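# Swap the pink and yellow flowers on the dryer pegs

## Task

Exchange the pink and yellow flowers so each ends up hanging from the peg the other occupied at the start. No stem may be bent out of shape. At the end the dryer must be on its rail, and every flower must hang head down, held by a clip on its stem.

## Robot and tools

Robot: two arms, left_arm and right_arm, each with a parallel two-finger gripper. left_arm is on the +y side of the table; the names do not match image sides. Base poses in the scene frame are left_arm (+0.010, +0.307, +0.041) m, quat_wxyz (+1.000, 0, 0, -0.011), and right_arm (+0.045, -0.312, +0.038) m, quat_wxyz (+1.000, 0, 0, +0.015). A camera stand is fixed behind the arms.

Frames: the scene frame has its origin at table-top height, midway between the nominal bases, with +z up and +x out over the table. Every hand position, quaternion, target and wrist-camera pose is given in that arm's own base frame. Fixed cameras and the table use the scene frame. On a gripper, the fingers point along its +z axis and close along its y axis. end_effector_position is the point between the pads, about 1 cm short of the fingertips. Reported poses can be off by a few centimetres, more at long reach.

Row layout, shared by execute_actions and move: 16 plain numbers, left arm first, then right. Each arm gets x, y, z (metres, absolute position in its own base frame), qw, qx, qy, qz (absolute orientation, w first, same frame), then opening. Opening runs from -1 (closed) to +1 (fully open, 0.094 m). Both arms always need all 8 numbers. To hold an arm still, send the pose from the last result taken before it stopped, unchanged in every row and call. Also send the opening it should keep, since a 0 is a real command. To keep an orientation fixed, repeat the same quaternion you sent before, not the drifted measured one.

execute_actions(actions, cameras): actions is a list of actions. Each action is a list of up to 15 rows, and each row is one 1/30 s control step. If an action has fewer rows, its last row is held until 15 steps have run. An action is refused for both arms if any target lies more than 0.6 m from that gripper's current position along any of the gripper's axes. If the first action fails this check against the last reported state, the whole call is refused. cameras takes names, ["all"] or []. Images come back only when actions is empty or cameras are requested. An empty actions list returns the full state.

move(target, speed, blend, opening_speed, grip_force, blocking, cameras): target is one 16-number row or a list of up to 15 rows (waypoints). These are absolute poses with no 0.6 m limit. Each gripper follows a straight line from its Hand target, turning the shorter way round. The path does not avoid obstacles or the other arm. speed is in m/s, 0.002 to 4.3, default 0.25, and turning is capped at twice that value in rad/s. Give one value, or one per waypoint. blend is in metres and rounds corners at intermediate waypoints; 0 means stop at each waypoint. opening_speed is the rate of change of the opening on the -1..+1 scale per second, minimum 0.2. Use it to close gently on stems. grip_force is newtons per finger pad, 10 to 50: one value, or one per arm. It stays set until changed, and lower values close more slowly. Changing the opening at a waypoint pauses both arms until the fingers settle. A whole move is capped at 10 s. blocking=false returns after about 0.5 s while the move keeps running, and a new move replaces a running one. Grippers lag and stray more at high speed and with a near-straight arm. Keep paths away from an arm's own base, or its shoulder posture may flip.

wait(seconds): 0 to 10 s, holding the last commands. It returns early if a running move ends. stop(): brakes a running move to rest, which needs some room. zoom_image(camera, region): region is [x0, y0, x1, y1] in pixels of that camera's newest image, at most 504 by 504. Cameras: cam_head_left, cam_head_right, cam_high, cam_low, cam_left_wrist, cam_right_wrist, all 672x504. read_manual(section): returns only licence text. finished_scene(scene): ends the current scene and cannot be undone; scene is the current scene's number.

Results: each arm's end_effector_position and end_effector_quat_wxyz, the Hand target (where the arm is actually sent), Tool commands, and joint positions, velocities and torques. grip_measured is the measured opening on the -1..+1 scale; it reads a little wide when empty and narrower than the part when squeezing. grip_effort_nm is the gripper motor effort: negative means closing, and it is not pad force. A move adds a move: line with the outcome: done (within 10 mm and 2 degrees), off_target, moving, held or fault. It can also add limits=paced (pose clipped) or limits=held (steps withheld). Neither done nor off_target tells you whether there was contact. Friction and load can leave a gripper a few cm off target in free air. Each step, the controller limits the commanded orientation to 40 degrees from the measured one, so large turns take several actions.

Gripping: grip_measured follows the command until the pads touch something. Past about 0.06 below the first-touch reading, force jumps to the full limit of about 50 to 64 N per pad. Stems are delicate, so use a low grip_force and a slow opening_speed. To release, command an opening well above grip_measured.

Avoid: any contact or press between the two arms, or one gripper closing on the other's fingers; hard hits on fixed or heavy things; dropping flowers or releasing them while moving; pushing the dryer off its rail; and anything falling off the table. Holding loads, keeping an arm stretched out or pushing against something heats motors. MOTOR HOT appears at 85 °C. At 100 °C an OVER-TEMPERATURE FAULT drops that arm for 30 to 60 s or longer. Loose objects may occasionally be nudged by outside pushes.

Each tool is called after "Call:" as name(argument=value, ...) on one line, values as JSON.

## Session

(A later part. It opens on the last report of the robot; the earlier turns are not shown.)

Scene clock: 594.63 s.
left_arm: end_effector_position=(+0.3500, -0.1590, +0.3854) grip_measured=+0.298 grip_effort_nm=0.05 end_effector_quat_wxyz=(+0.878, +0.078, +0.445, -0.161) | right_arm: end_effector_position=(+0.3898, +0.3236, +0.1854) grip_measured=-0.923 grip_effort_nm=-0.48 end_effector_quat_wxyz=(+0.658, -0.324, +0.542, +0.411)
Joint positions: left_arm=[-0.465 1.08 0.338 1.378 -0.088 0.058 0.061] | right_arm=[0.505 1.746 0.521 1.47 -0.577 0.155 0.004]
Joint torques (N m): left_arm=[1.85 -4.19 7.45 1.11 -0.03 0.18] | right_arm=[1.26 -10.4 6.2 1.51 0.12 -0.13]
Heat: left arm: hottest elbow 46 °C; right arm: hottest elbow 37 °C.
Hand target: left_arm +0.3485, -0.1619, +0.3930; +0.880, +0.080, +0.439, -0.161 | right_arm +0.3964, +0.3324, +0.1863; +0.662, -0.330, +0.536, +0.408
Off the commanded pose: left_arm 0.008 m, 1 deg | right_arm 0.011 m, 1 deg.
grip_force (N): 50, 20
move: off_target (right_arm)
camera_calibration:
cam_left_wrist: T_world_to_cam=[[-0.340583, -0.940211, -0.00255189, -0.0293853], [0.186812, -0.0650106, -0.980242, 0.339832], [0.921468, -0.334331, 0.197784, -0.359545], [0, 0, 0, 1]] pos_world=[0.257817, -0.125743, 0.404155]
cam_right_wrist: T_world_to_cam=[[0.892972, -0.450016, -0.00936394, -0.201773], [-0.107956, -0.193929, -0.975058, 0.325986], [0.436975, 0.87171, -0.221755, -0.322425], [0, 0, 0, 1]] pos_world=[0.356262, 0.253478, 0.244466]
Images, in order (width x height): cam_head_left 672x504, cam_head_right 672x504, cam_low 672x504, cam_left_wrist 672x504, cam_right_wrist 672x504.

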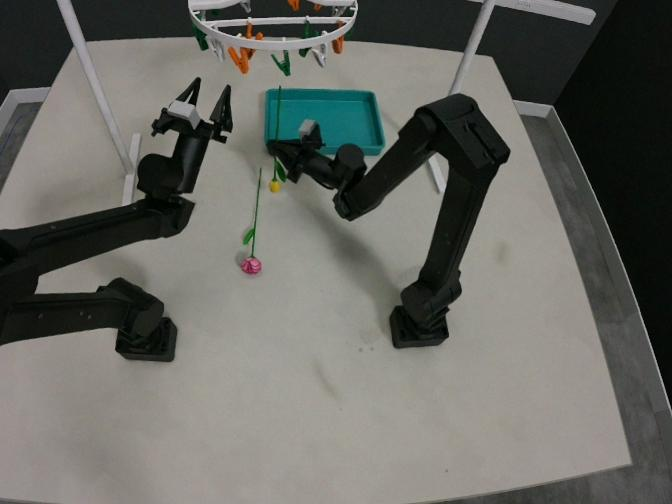

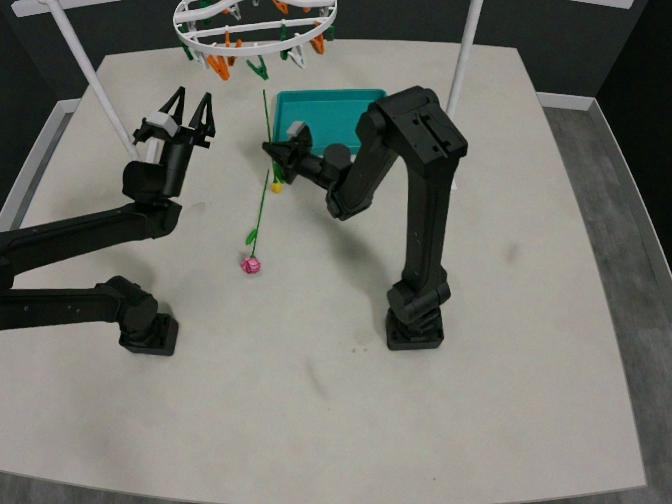

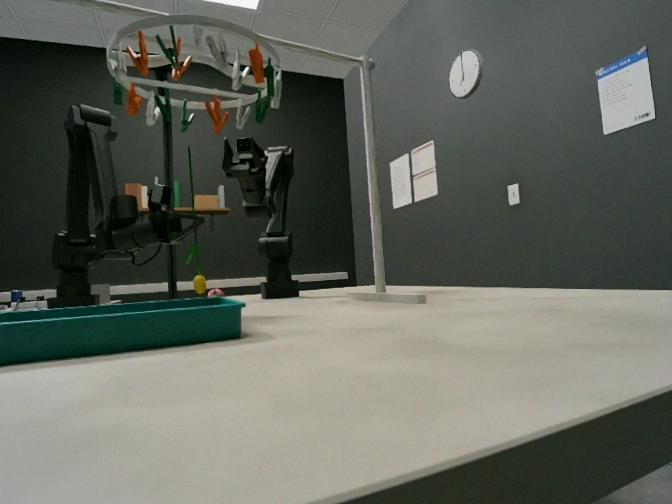

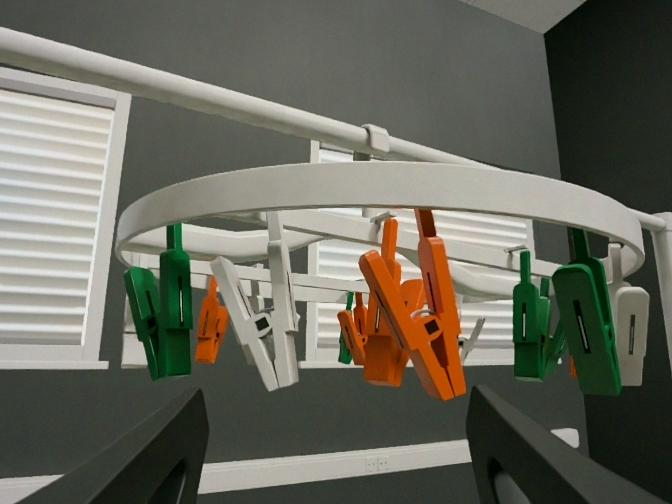

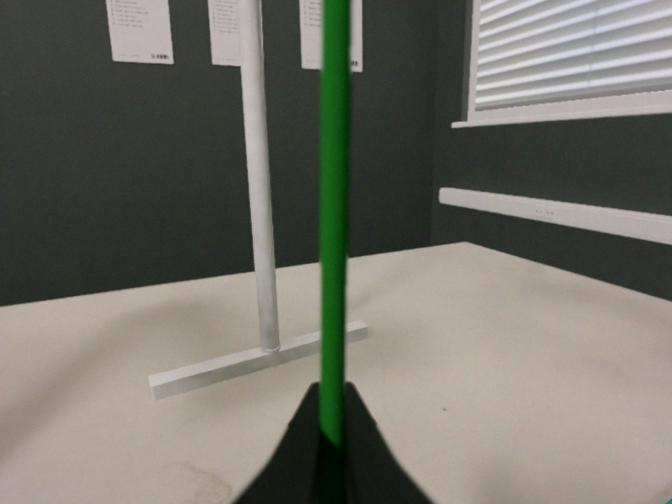

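Call:
move(target=[0.3695, -0.1985, 0.4194, 0.89103, 0.0416, 0.44425, -0.08344, 0.06, 0.386, 0.4, 0.186, 0.63953, -0.34633, 0.56185, 0.39421, -1.0], speed=0.15, cameras=["cam_left_wrist", "cam_head_left", "cam_head_right", "cam_low"])

Call:
zoom_image(camera="cam_head_left", region=[200, 20, 300, 120])

Call:
zoom_image(camera="cam_head_right", region=[180, 30, 280, 130])

Call:
zoom_image(camera="cam_low", region=[170, 80, 270, 180])

Scene clock: 653.13 s.
left_arm: end_effector_position=(+0.3639, -0.1906, +0.4003) grip_measured=+0.062 grip_effort_nm=-0.12 end_effector_quat_wxyz=(+0.883, +0.047, +0.459, -0.081) | right_arm: end_effector_position=(+0.3794, +0.3900, +0.1710) grip_measured=-0.923 grip_effort_nm=-0.48 end_effector_quat_wxyz=(+0.626, -0.341, +0.578, +0.396)
Joint positions: left_arm=[-0.628 1.147 0.44 1.366 -0.352 0.272 0.05] | right_arm=[0.667 1.732 0.589 1.252 -0.429 0.076 0.004]
Joint torques (N m): left_arm=[1.9 -3.6 10.15 1.58 0.06 0.18] | right_arm=[1.32 -13.63 7.23 1.69 0.09 -0.13]
Heat: left arm: hottest elbow 47 °C; right arm: hottest elbow 37 °C.
Hand target: left_arm +0.3685, -0.1979, +0.4191; +0.891, +0.041, +0.444, -0.084 | right_arm +0.3854, +0.3995, +0.1861; +0.640, -0.346, +0.562, +0.394
Off the commanded pose: left_arm 0.021 m, 2 deg | right_arm 0.019 m, 2 deg.
grip_force (N): 50, 20
move: off_target (left_arm, right_arm)
camera_calibration:
cam_left_wrist: T_world_to_cam=[[-0.17367, -0.984654, -0.0171989, -0.11762], [0.176226, -0.0138904, -0.984252, 0.365052], [0.968908, -0.173966, 0.175934, -0.363749], [0, 0, 0, 1]] pos_world=[0.267681, -0.174024, 0.421277]
Images, in order (width x height): cam_head_left 672x504, cam_head_right 672x504, cam_low 672x504, cam_left_wrist 672x504.

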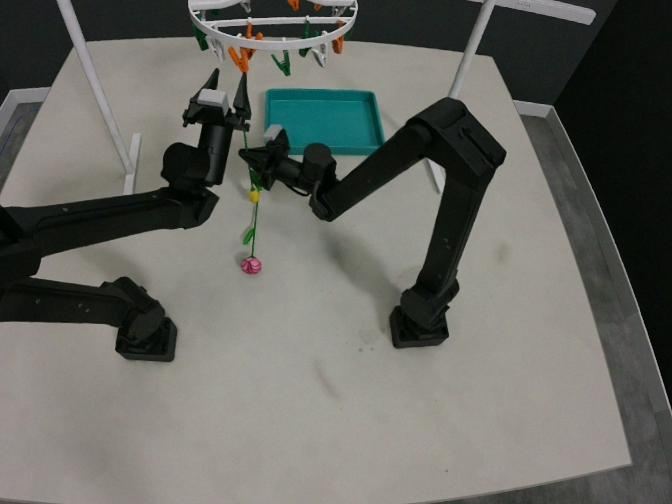

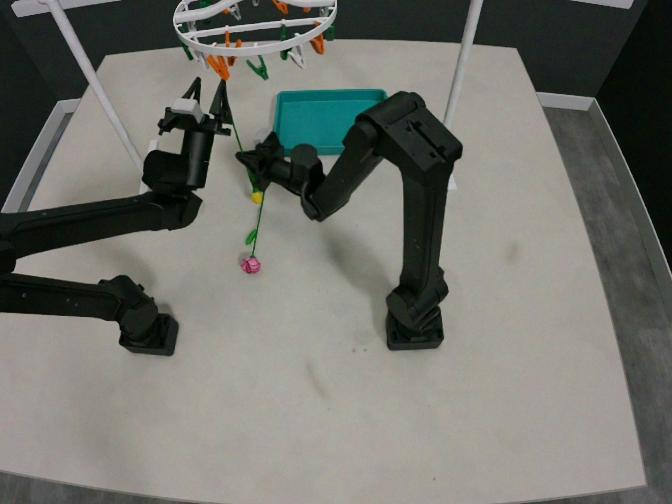

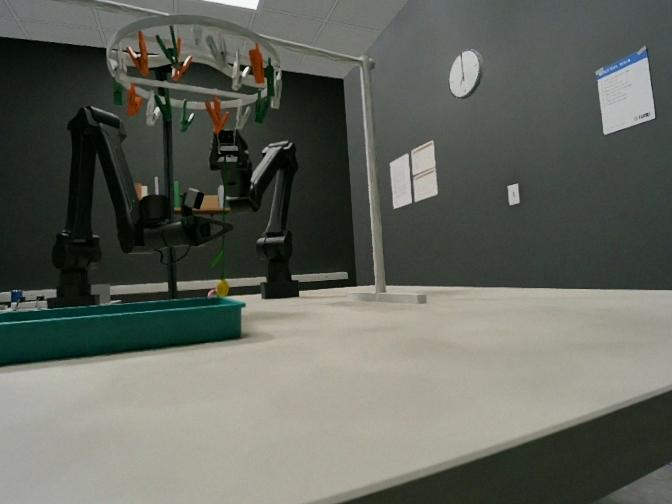

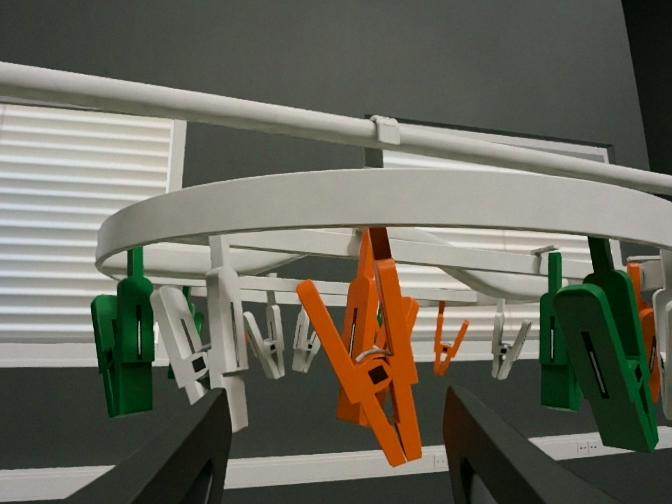

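Scaled by 5.040 from the camera's 672x504 image, which has a finer 960x720 frame.

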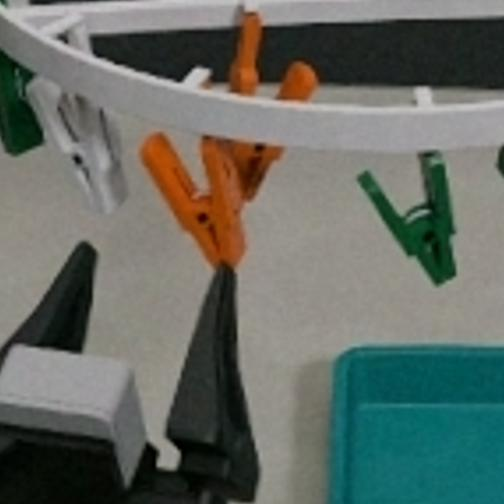

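Scaled by 5.040 from the camera's 672x504 image, which has a finer 960x720 frame.

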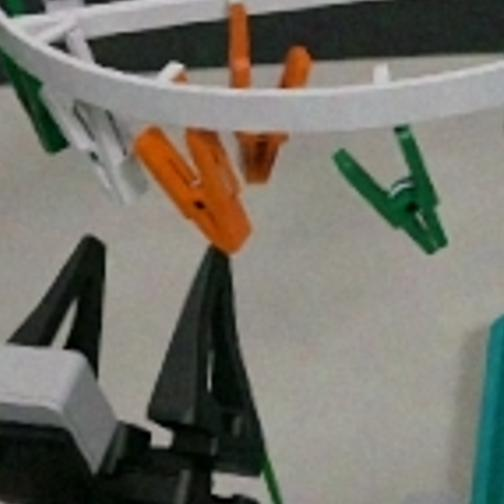

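Scaled by 5.040 from the camera's 672x504 image, which has a finer 960x720 frame.

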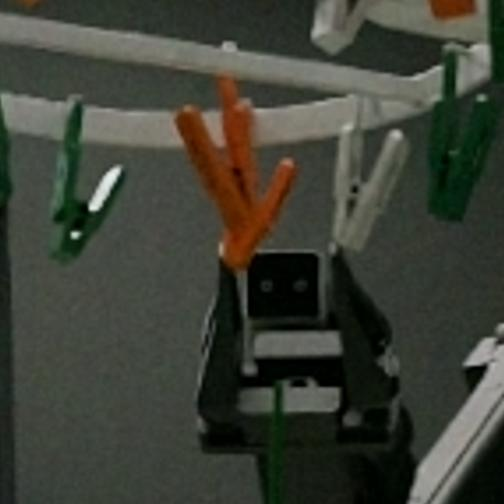

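Call:
move(target=[[0.3931, -0.2076, 0.4426, 0.89103, 0.0416, 0.44425, -0.08344, 0.06, 0.386, 0.4, 0.186, 0.63953, -0.34633, 0.56185, 0.39421, -1.0], [0.3931, -0.2076, 0.4426, 0.89103, 0.0416, 0.44425, -0.08344, -0.75, 0.386, 0.4, 0.186, 0.63953, -0.34633, 0.56185, 0.39421, -1.0]], speed=0.1, grip_force=[40, 20], cameras=["cam_left_wrist", "cam_head_left", "cam_head_right", "cam_low", "cam_right_wrist"])

Call:
zoom_image(camera="cam_head_left", region=[210, 40, 290, 120])

Call:
zoom_image(camera="cam_head_right", region=[190, 40, 270, 120])

Call:
zoom_image(camera="cam_low", region=[180, 90, 260, 170])

Scene clock: 663.43 s.
left_arm: end_effector_position=(+0.3827, -0.2053, +0.4245) grip_measured=-0.748 grip_effort_nm=-0.11 end_effector_quat_wxyz=(+0.885, +0.050, +0.455, -0.083) | right_arm: end_effector_position=(+0.3794, +0.3900, +0.1710) grip_measured=-0.923 grip_effort_nm=-0.48 end_effector_quat_wxyz=(+0.626, -0.341, +0.578, +0.396)
Joint positions: left_arm=[-0.626 1.169 0.53 1.304 -0.341 0.272 0.012] | right_arm=[0.667 1.732 0.589 1.252 -0.429 0.076 0.004]
Joint torques (N m): left_arm=[3.31 -4.25 10.62 1.03 0.25 0.01] | right_arm=[1.14 -13.68 7.24 1.61 0.11 -0.12]
Heat: left arm: hottest elbow 48 °C; right arm: hottest elbow 37 °C.
Hand target: left_arm +0.3920, -0.2070, +0.4423; +0.891, +0.042, +0.444, -0.083 | right_arm +0.3854, +0.3995, +0.1861; +0.639, -0.346, +0.562, +0.394
Off the commanded pose: left_arm 0.021 m, 2 deg | right_arm 0.019 m, 2 deg.
grip_force (N): 40, 20
move: off_target (left_arm, right_arm); target 2's new opening was sent with left_arm's hand 0.021 m and 2 deg from that target
camera_calibration:
cam_left_wrist: T_world_to_cam=[[-0.179679, -0.983498, -0.0211302, -0.124354], [0.185735, -0.0128234, -0.982516, 0.381081], [0.966032, -0.180462, 0.184974, -0.392856], [0, 0, 0, 1]] pos_world=[0.286388, -0.188311, 0.444458]
cam_right_wrist: T_world_to_cam=[[0.893406, -0.448758, -0.0210232, -0.161462], [-0.162789, -0.279762, -0.946168, 0.373045], [0.418719, 0.848734, -0.322994, -0.345793], [0, 0, 0, 1]] pos_world=[0.349768, 0.325393, 0.23788]
Images, in order (width x height): cam_head_left 672x504, cam_head_right 672x504, cam_low 672x504, cam_left_wrist 672x504, cam_right_wrist 672x504.

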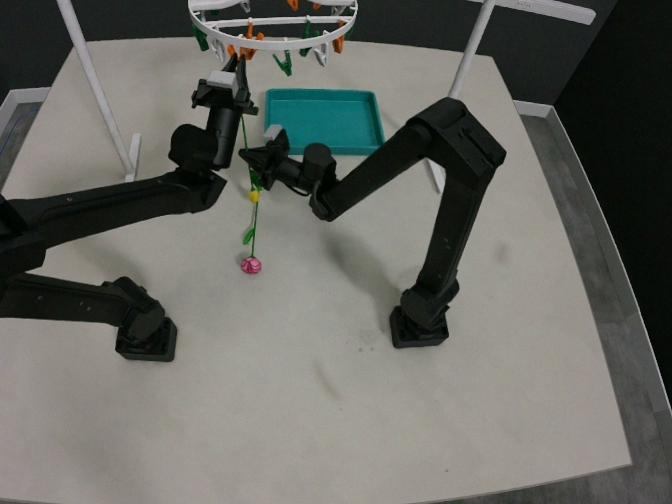

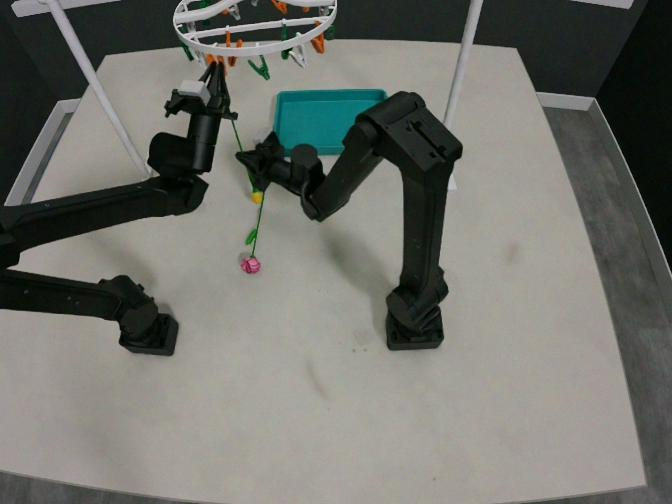

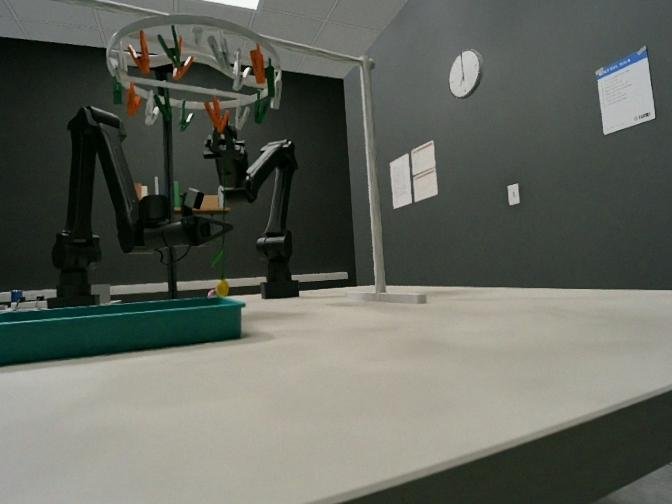

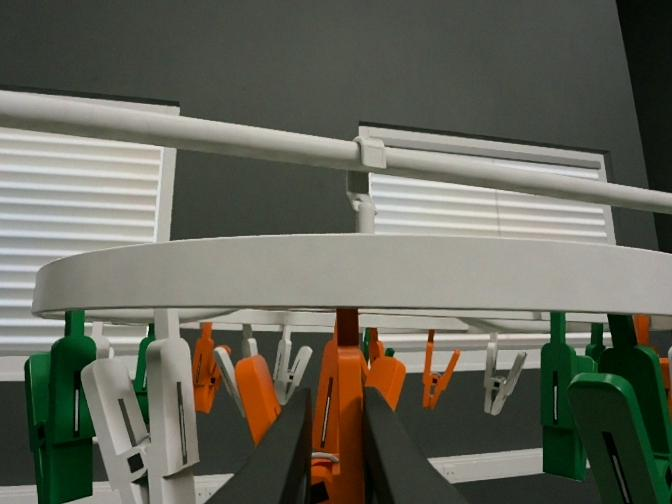

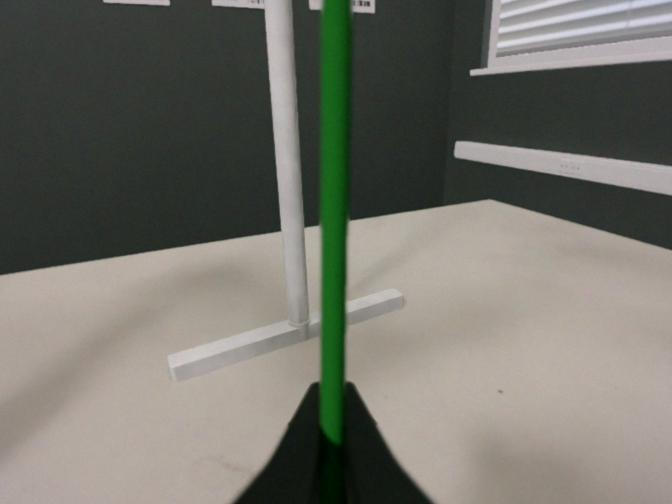

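Scaled by 6.300 from the camera's 672x504 image, which has a finer 960x720 frame.

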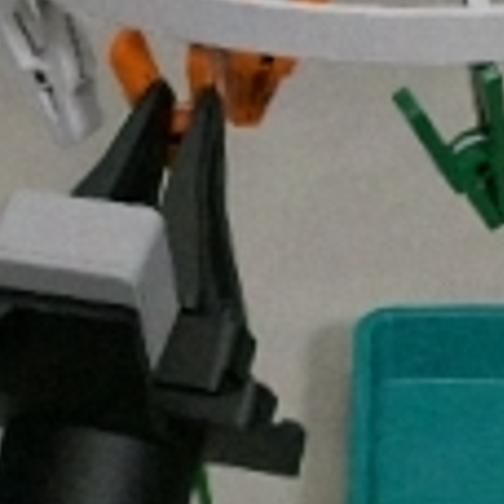

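Scaled by 6.300 from the camera's 672x504 image, which has a finer 960x720 frame.

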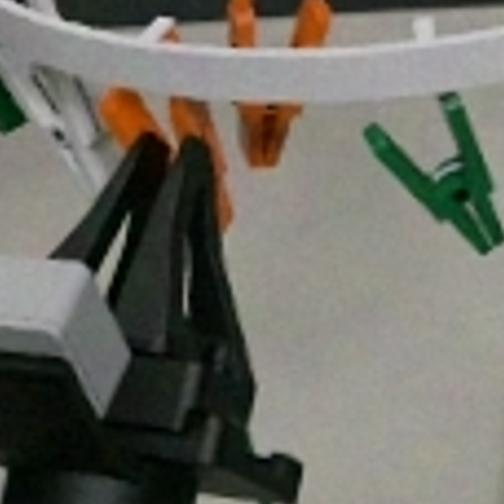

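Scaled by 6.300 from the camera's 672x504 image, which has a finer 960x720 frame.

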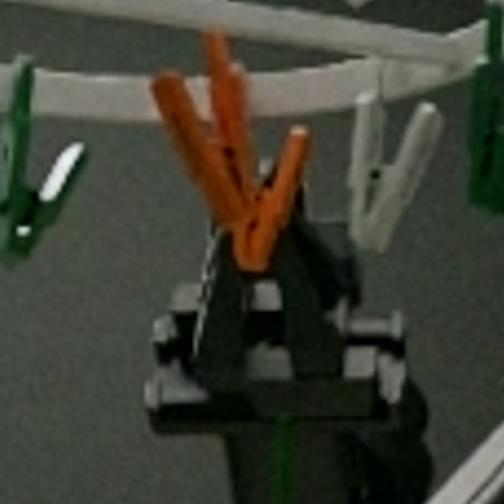

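Call:
move(target=[[0.3758, -0.2021, 0.4319, 0.89103, 0.0416, 0.44425, -0.08344, -0.75, 0.386, 0.4, 0.186, 0.63953, -0.34633, 0.56185, 0.39421, -1.0], [0.3758, -0.2021, 0.4319, 0.89103, 0.0416, 0.44425, -0.08344, 0.2, 0.386, 0.4, 0.186, 0.63953, -0.34633, 0.56185, 0.39421, -1.0], [0.4106, -0.2058, 0.4456, 0.89103, 0.0416, 0.44425, -0.08344, 0.2, 0.386, 0.4, 0.186, 0.63953, -0.34633, 0.56185, 0.39421, -1.0]], speed=0.1, cameras=["cam_left_wrist", "cam_head_right", "cam_low"])

Call:
zoom_image(camera="cam_low", region=[180, 90, 260, 170])

Call:
zoom_image(camera="cam_head_right", region=[190, 40, 270, 120])

Scene clock: 684.93 s.
left_arm: end_effector_position=(+0.4001, -0.2033, +0.4276) grip_measured=+0.198 grip_effort_nm=0.05 end_effector_quat_wxyz=(+0.886, +0.051, +0.455, -0.079) | right_arm: end_effector_position=(+0.3794, +0.3900, +0.1710) grip_measured=-0.923 grip_effort_nm=-0.48 end_effector_quat_wxyz=(+0.626, -0.341, +0.578, +0.396)
Joint positions: left_arm=[-0.589 1.201 0.565 1.293 -0.314 0.256 0.056] | right_arm=[0.667 1.732 0.589 1.252 -0.429 0.076 0.004]
Joint torques (N m): left_arm=[3.25 -4.66 10.66 1.1 0.25 -0.07] | right_arm=[1.26 -13.51 7.23 1.65 0.1 -0.12]
Heat: left arm: hottest elbow 49 °C; right arm: hottest elbow 37 °C.
Hand target: left_arm +0.4095, -0.2052, +0.4453; +0.891, +0.042, +0.444, -0.083 | right_arm +0.3854, +0.3995, +0.1861; +0.639, -0.346, +0.562, +0.394
Off the commanded pose: left_arm 0.021 m, 2 deg | right_arm 0.019 m, 2 deg.
grip_force (N): 40, 20
move: off_target (left_arm, right_arm); target 2's new opening was sent with left_arm's hand 0.011 m and 2 deg from that target
camera_calibration:
cam_left_wrist: T_world_to_cam=[[-0.174026, -0.9844, -0.0258941, -0.119459], [0.186665, -0.00715805, -0.982398, 0.381748], [0.966887, -0.175797, 0.184999, -0.409293], [0, 0, 0, 1]] pos_world=[0.303692, -0.186815, 0.447654]
Images, in order (width x height): cam_head_right 672x504, cam_low 672x504, cam_left_wrist 672x504.

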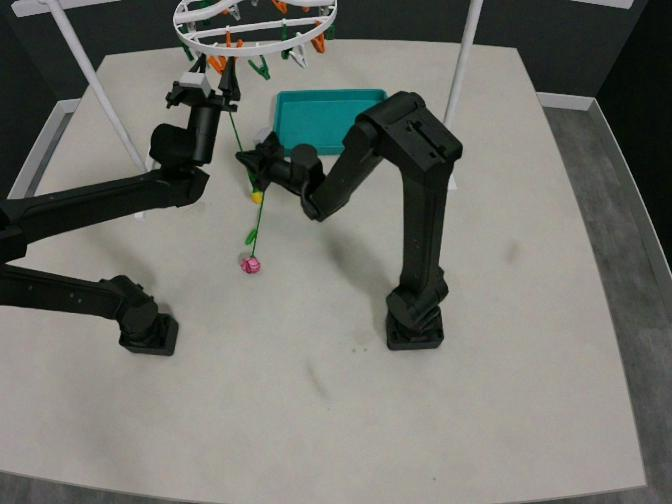

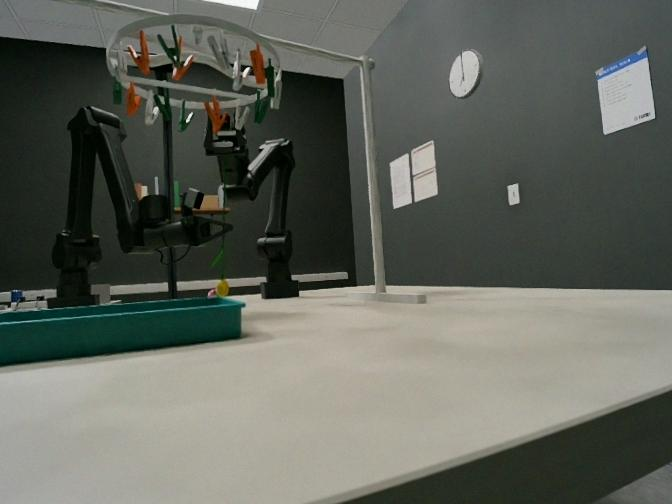

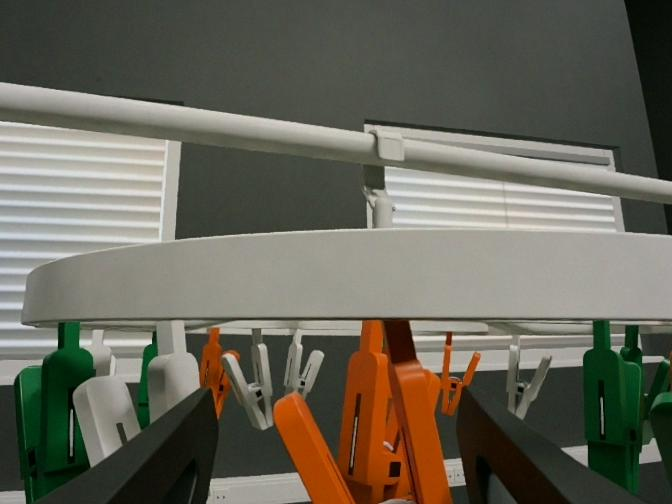

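Scaled by 6.300 from the camera's 672x504 image, which has a finer 960x720 frame.

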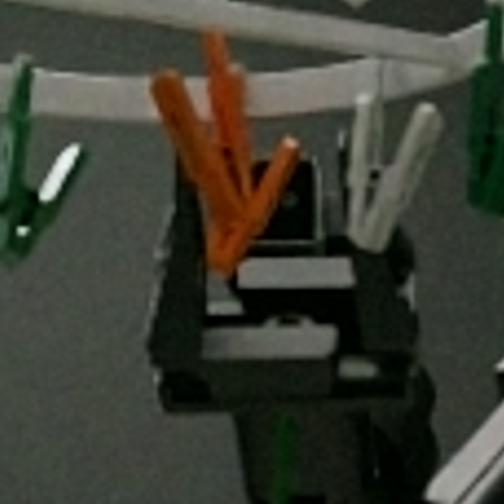

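Scaled by 6.300 from the camera's 672x504 image, which has a finer 960x720 frame.

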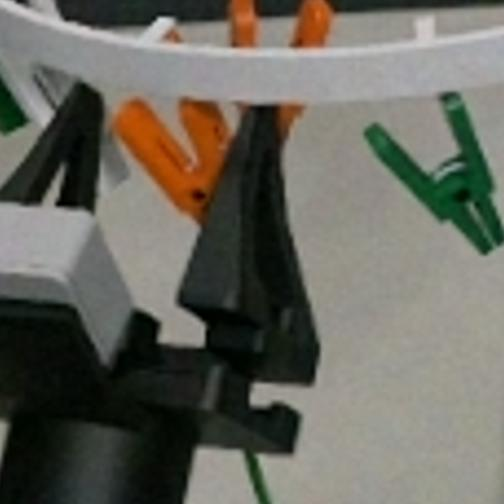

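Call:
move(target=[0.4106, -0.2058, 0.4456, 0.89103, 0.0416, 0.44425, -0.08344, -0.75, 0.386, 0.4, 0.186, 0.63953, -0.34633, 0.56185, 0.39421, -1.0], speed=0.1, cameras=["cam_left_wrist", "cam_head_left", "cam_head_right", "cam_low"])

Call:
zoom_image(camera="cam_head_left", region=[210, 40, 290, 120])

Call:
zoom_image(camera="cam_low", region=[180, 90, 260, 170])

Call:
zoom_image(camera="cam_head_right", region=[190, 40, 270, 120])

Scene clock: 690.90 s.
left_arm: end_effector_position=(+0.4003, -0.2035, +0.4281) grip_measured=-0.581 grip_effort_nm=-0.86 end_effector_quat_wxyz=(+0.886, +0.050, +0.454, -0.080) | right_arm: end_effector_position=(+0.3794, +0.3900, +0.1710) grip_measured=-0.923 grip_effort_nm=-0.48 end_effector_quat_wxyz=(+0.626, -0.341, +0.578, +0.396)
Joint positions: left_arm=[-0.589 1.202 0.567 1.293 -0.313 0.255 0.02] | right_arm=[0.667 1.732 0.589 1.252 -0.429 0.076 0.004]
Joint torques (N m): left_arm=[3.19 -4.6 10.59 1.03 0.23 -0.07] | right_arm=[1.03 -13.63 7.25 1.62 0.11 -0.13]
Heat: left arm: hottest elbow 50 °C; right arm: hottest elbow 37 °C.
Hand target: left_arm +0.4096, -0.2052, +0.4453; +0.891, +0.042, +0.444, -0.083 | right_arm +0.3854, +0.3995, +0.1861; +0.639, -0.346, +0.562, +0.394
Off the commanded pose: left_arm 0.020 m, 2 deg | right_arm 0.019 m, 2 deg.
grip_force (N): 40, 20
move: off_target (left_arm, right_arm)
camera_calibration:
cam_left_wrist: T_world_to_cam=[[-0.174685, -0.984301, -0.0252324, -0.119688], [0.187337, -0.00806671, -0.982263, 0.381667], [0.966639, -0.176314, 0.185805, -0.409978], [0, 0, 0, 1]] pos_world=[0.303893, -0.187015, 0.448053]
Images, in order (width x height): cam_head_left 672x504, cam_head_right 672x504, cam_low 672x504, cam_left_wrist 672x504.

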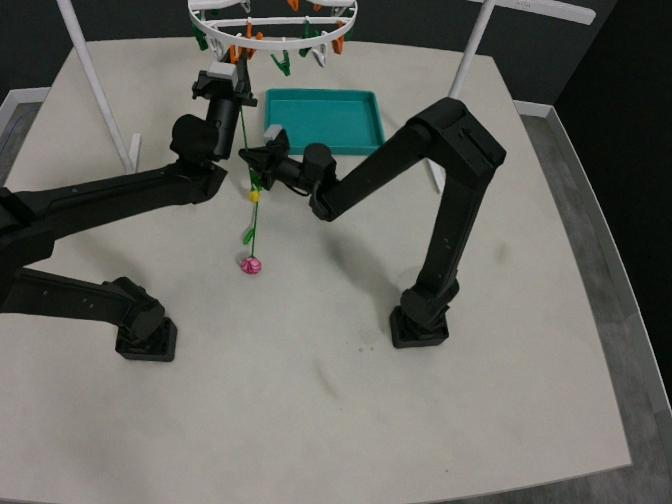

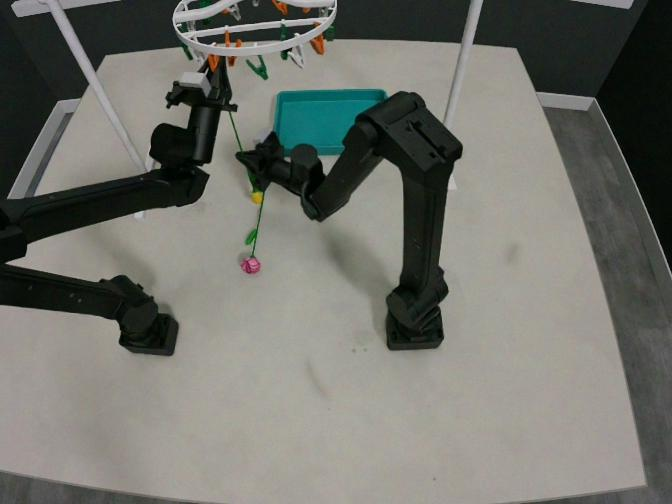

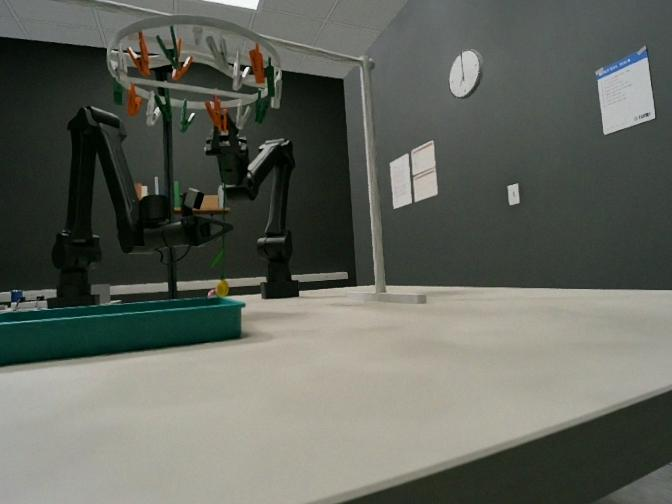

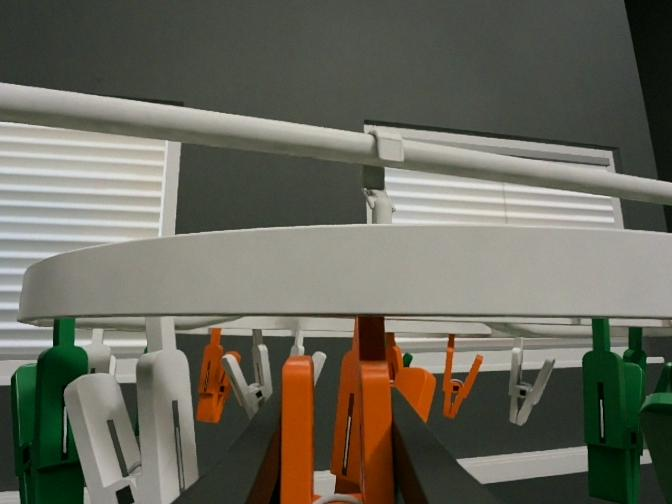

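Scaled by 6.300 from the camera's 672x504 image, which has a finer 960x720 frame.

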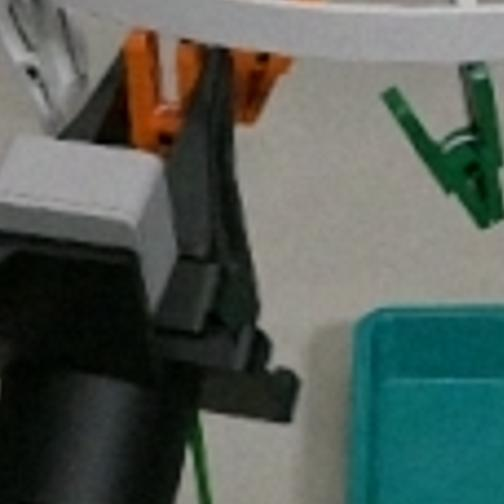

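Scaled by 6.300 from the camera's 672x504 image, which has a finer 960x720 frame.

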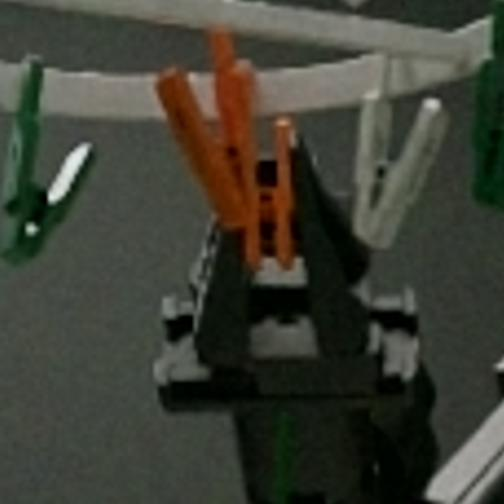

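Scaled by 6.300 from the camera's 672x504 image, which has a finer 960x720 frame.

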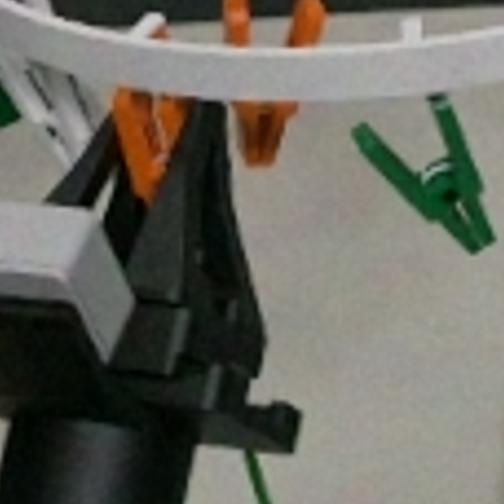

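Call:
execute_actions(actions=[])

Call:
zoom_image(camera="cam_high", region=[280, 80, 400, 200])

Call:
zoom_image(camera="cam_head_left", region=[215, 90, 275, 150])

Call:
zoom_image(camera="cam_head_right", region=[205, 95, 265, 155])

Call:
zoom_image(camera="cam_low", region=[200, 110, 250, 160])

Scene clock: 718.47 s.
left_arm: end_effector_position=(+0.4003, -0.2035, +0.4281) grip_measured=-0.582 grip_effort_nm=-0.88 end_effector_quat_wxyz=(+0.886, +0.050, +0.454, -0.080) | right_arm: end_effector_position=(+0.3794, +0.3900, +0.1710) grip_measured=-0.923 grip_effort_nm=-0.48 end_effector_quat_wxyz=(+0.626, -0.341, +0.578, +0.396)
Joint positions: left_arm=[-0.589 1.202 0.567 1.293 -0.313 0.255 0.02] | right_arm=[0.667 1.732 0.589 1.252 -0.429 0.076 0.004]
Joint velocities: within noise
Joint torques (N m): left_arm=[3.19 -4.72 10.58 1.05 0.23 -0.07] | right_arm=[1.2 -13.57 7.19 1.59 0.1 -0.13]
Heat: left arm: hottest elbow 57 °C; right arm: hottest elbow 37 °C.
Hand target: left_arm +0.4096, -0.2052, +0.4453; +0.891, +0.042, +0.444, -0.083 | right_arm +0.3854, +0.3995, +0.1861; +0.639, -0.346, +0.562, +0.394
Tool commands: left_gripper/opening=-0.75 right_gripper/opening=-1.0
Off the commanded pose: left_arm 0.020 m, 2 deg | right_arm 0.019 m, 2 deg.
grip_force (N): 40, 20
camera_calibration:
cam_left_wrist: T_world_to_cam=[[-0.174685, -0.984301, -0.0252324, -0.119688], [0.187337, -0.00806671, -0.982263, 0.381667], [0.966639, -0.176314, 0.185805, -0.409978], [0, 0, 0, 1]] pos_world=[0.303893, -0.187015, 0.448053]
cam_right_wrist: T_world_to_cam=[[0.893406, -0.448758, -0.0210232, -0.161462], [-0.162789, -0.279762, -0.946168, 0.373045], [0.418719, 0.848734, -0.322994, -0.345793], [0, 0, 0, 1]] pos_world=[0.349768, 0.325393, 0.23788]

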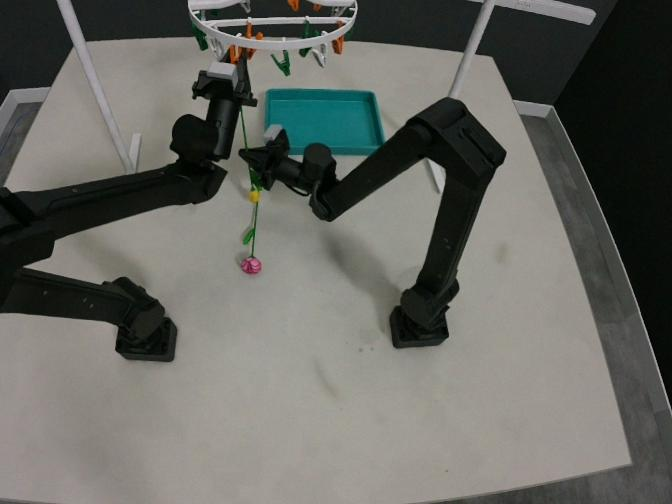

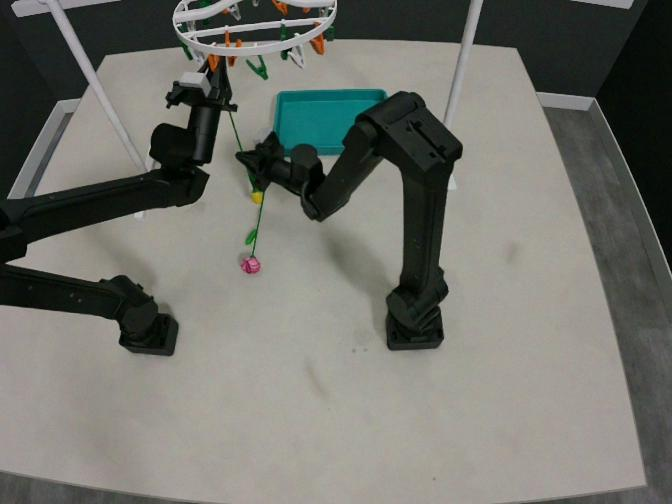

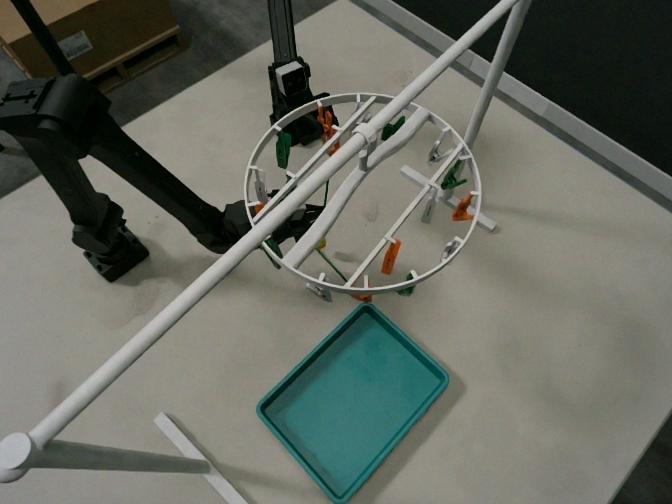

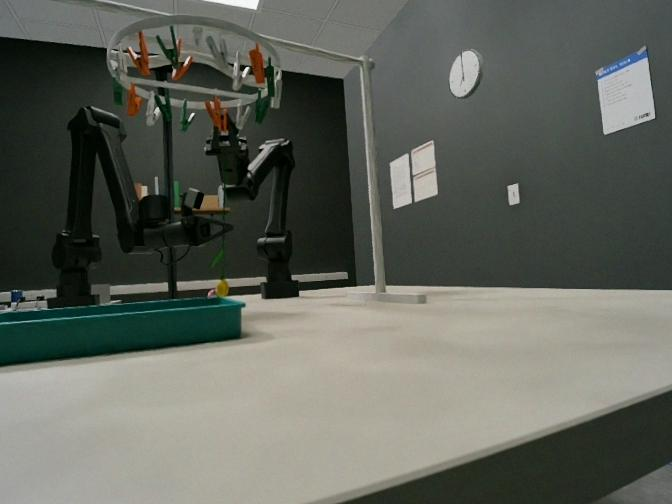

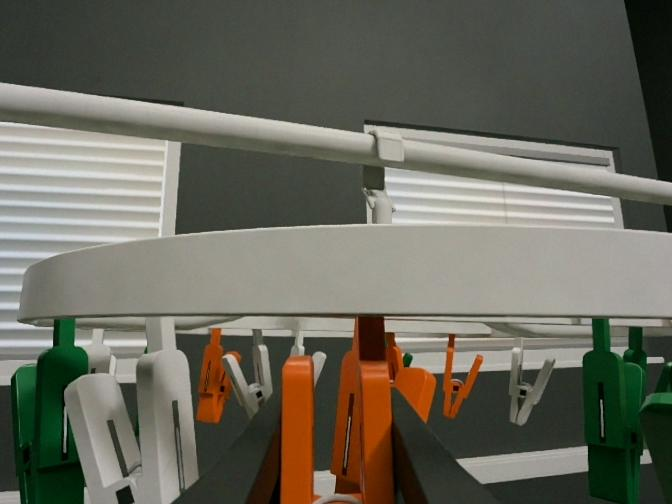

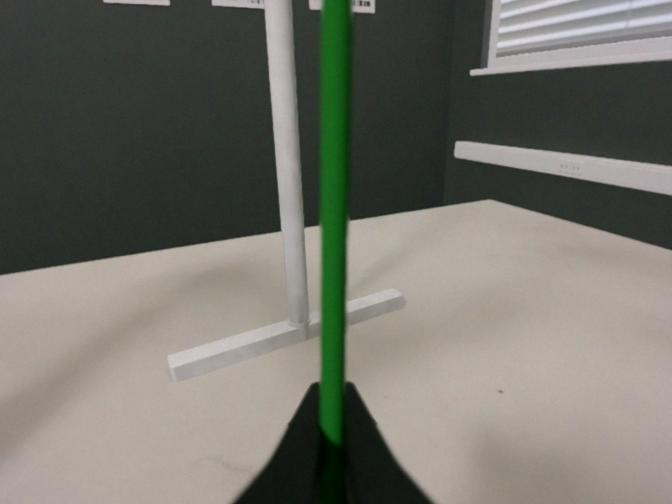

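Scaled by 4.200 from the camera's 672x504 image, which has a finer 960x720 frame.

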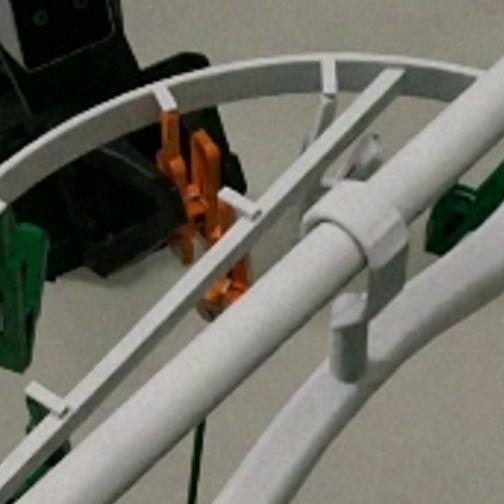

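Scaled by 8.400 from the camera's 672x504 image, which has a finer 960x720 frame.

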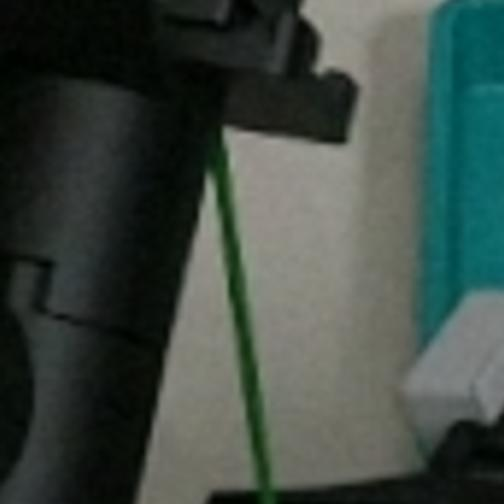

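Scaled by 8.400 from the camera's 672x504 image, which has a finer 960x720 frame.

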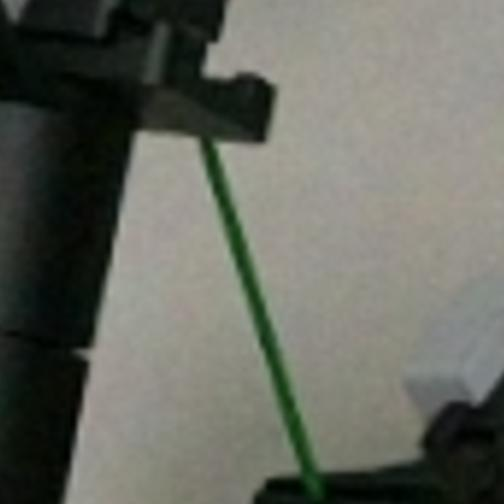

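Scaled by 10.080 from the camera's 672x504 image, which has a finer 960x720 frame.

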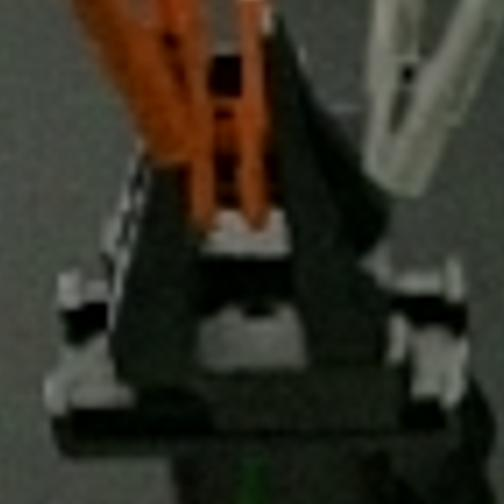

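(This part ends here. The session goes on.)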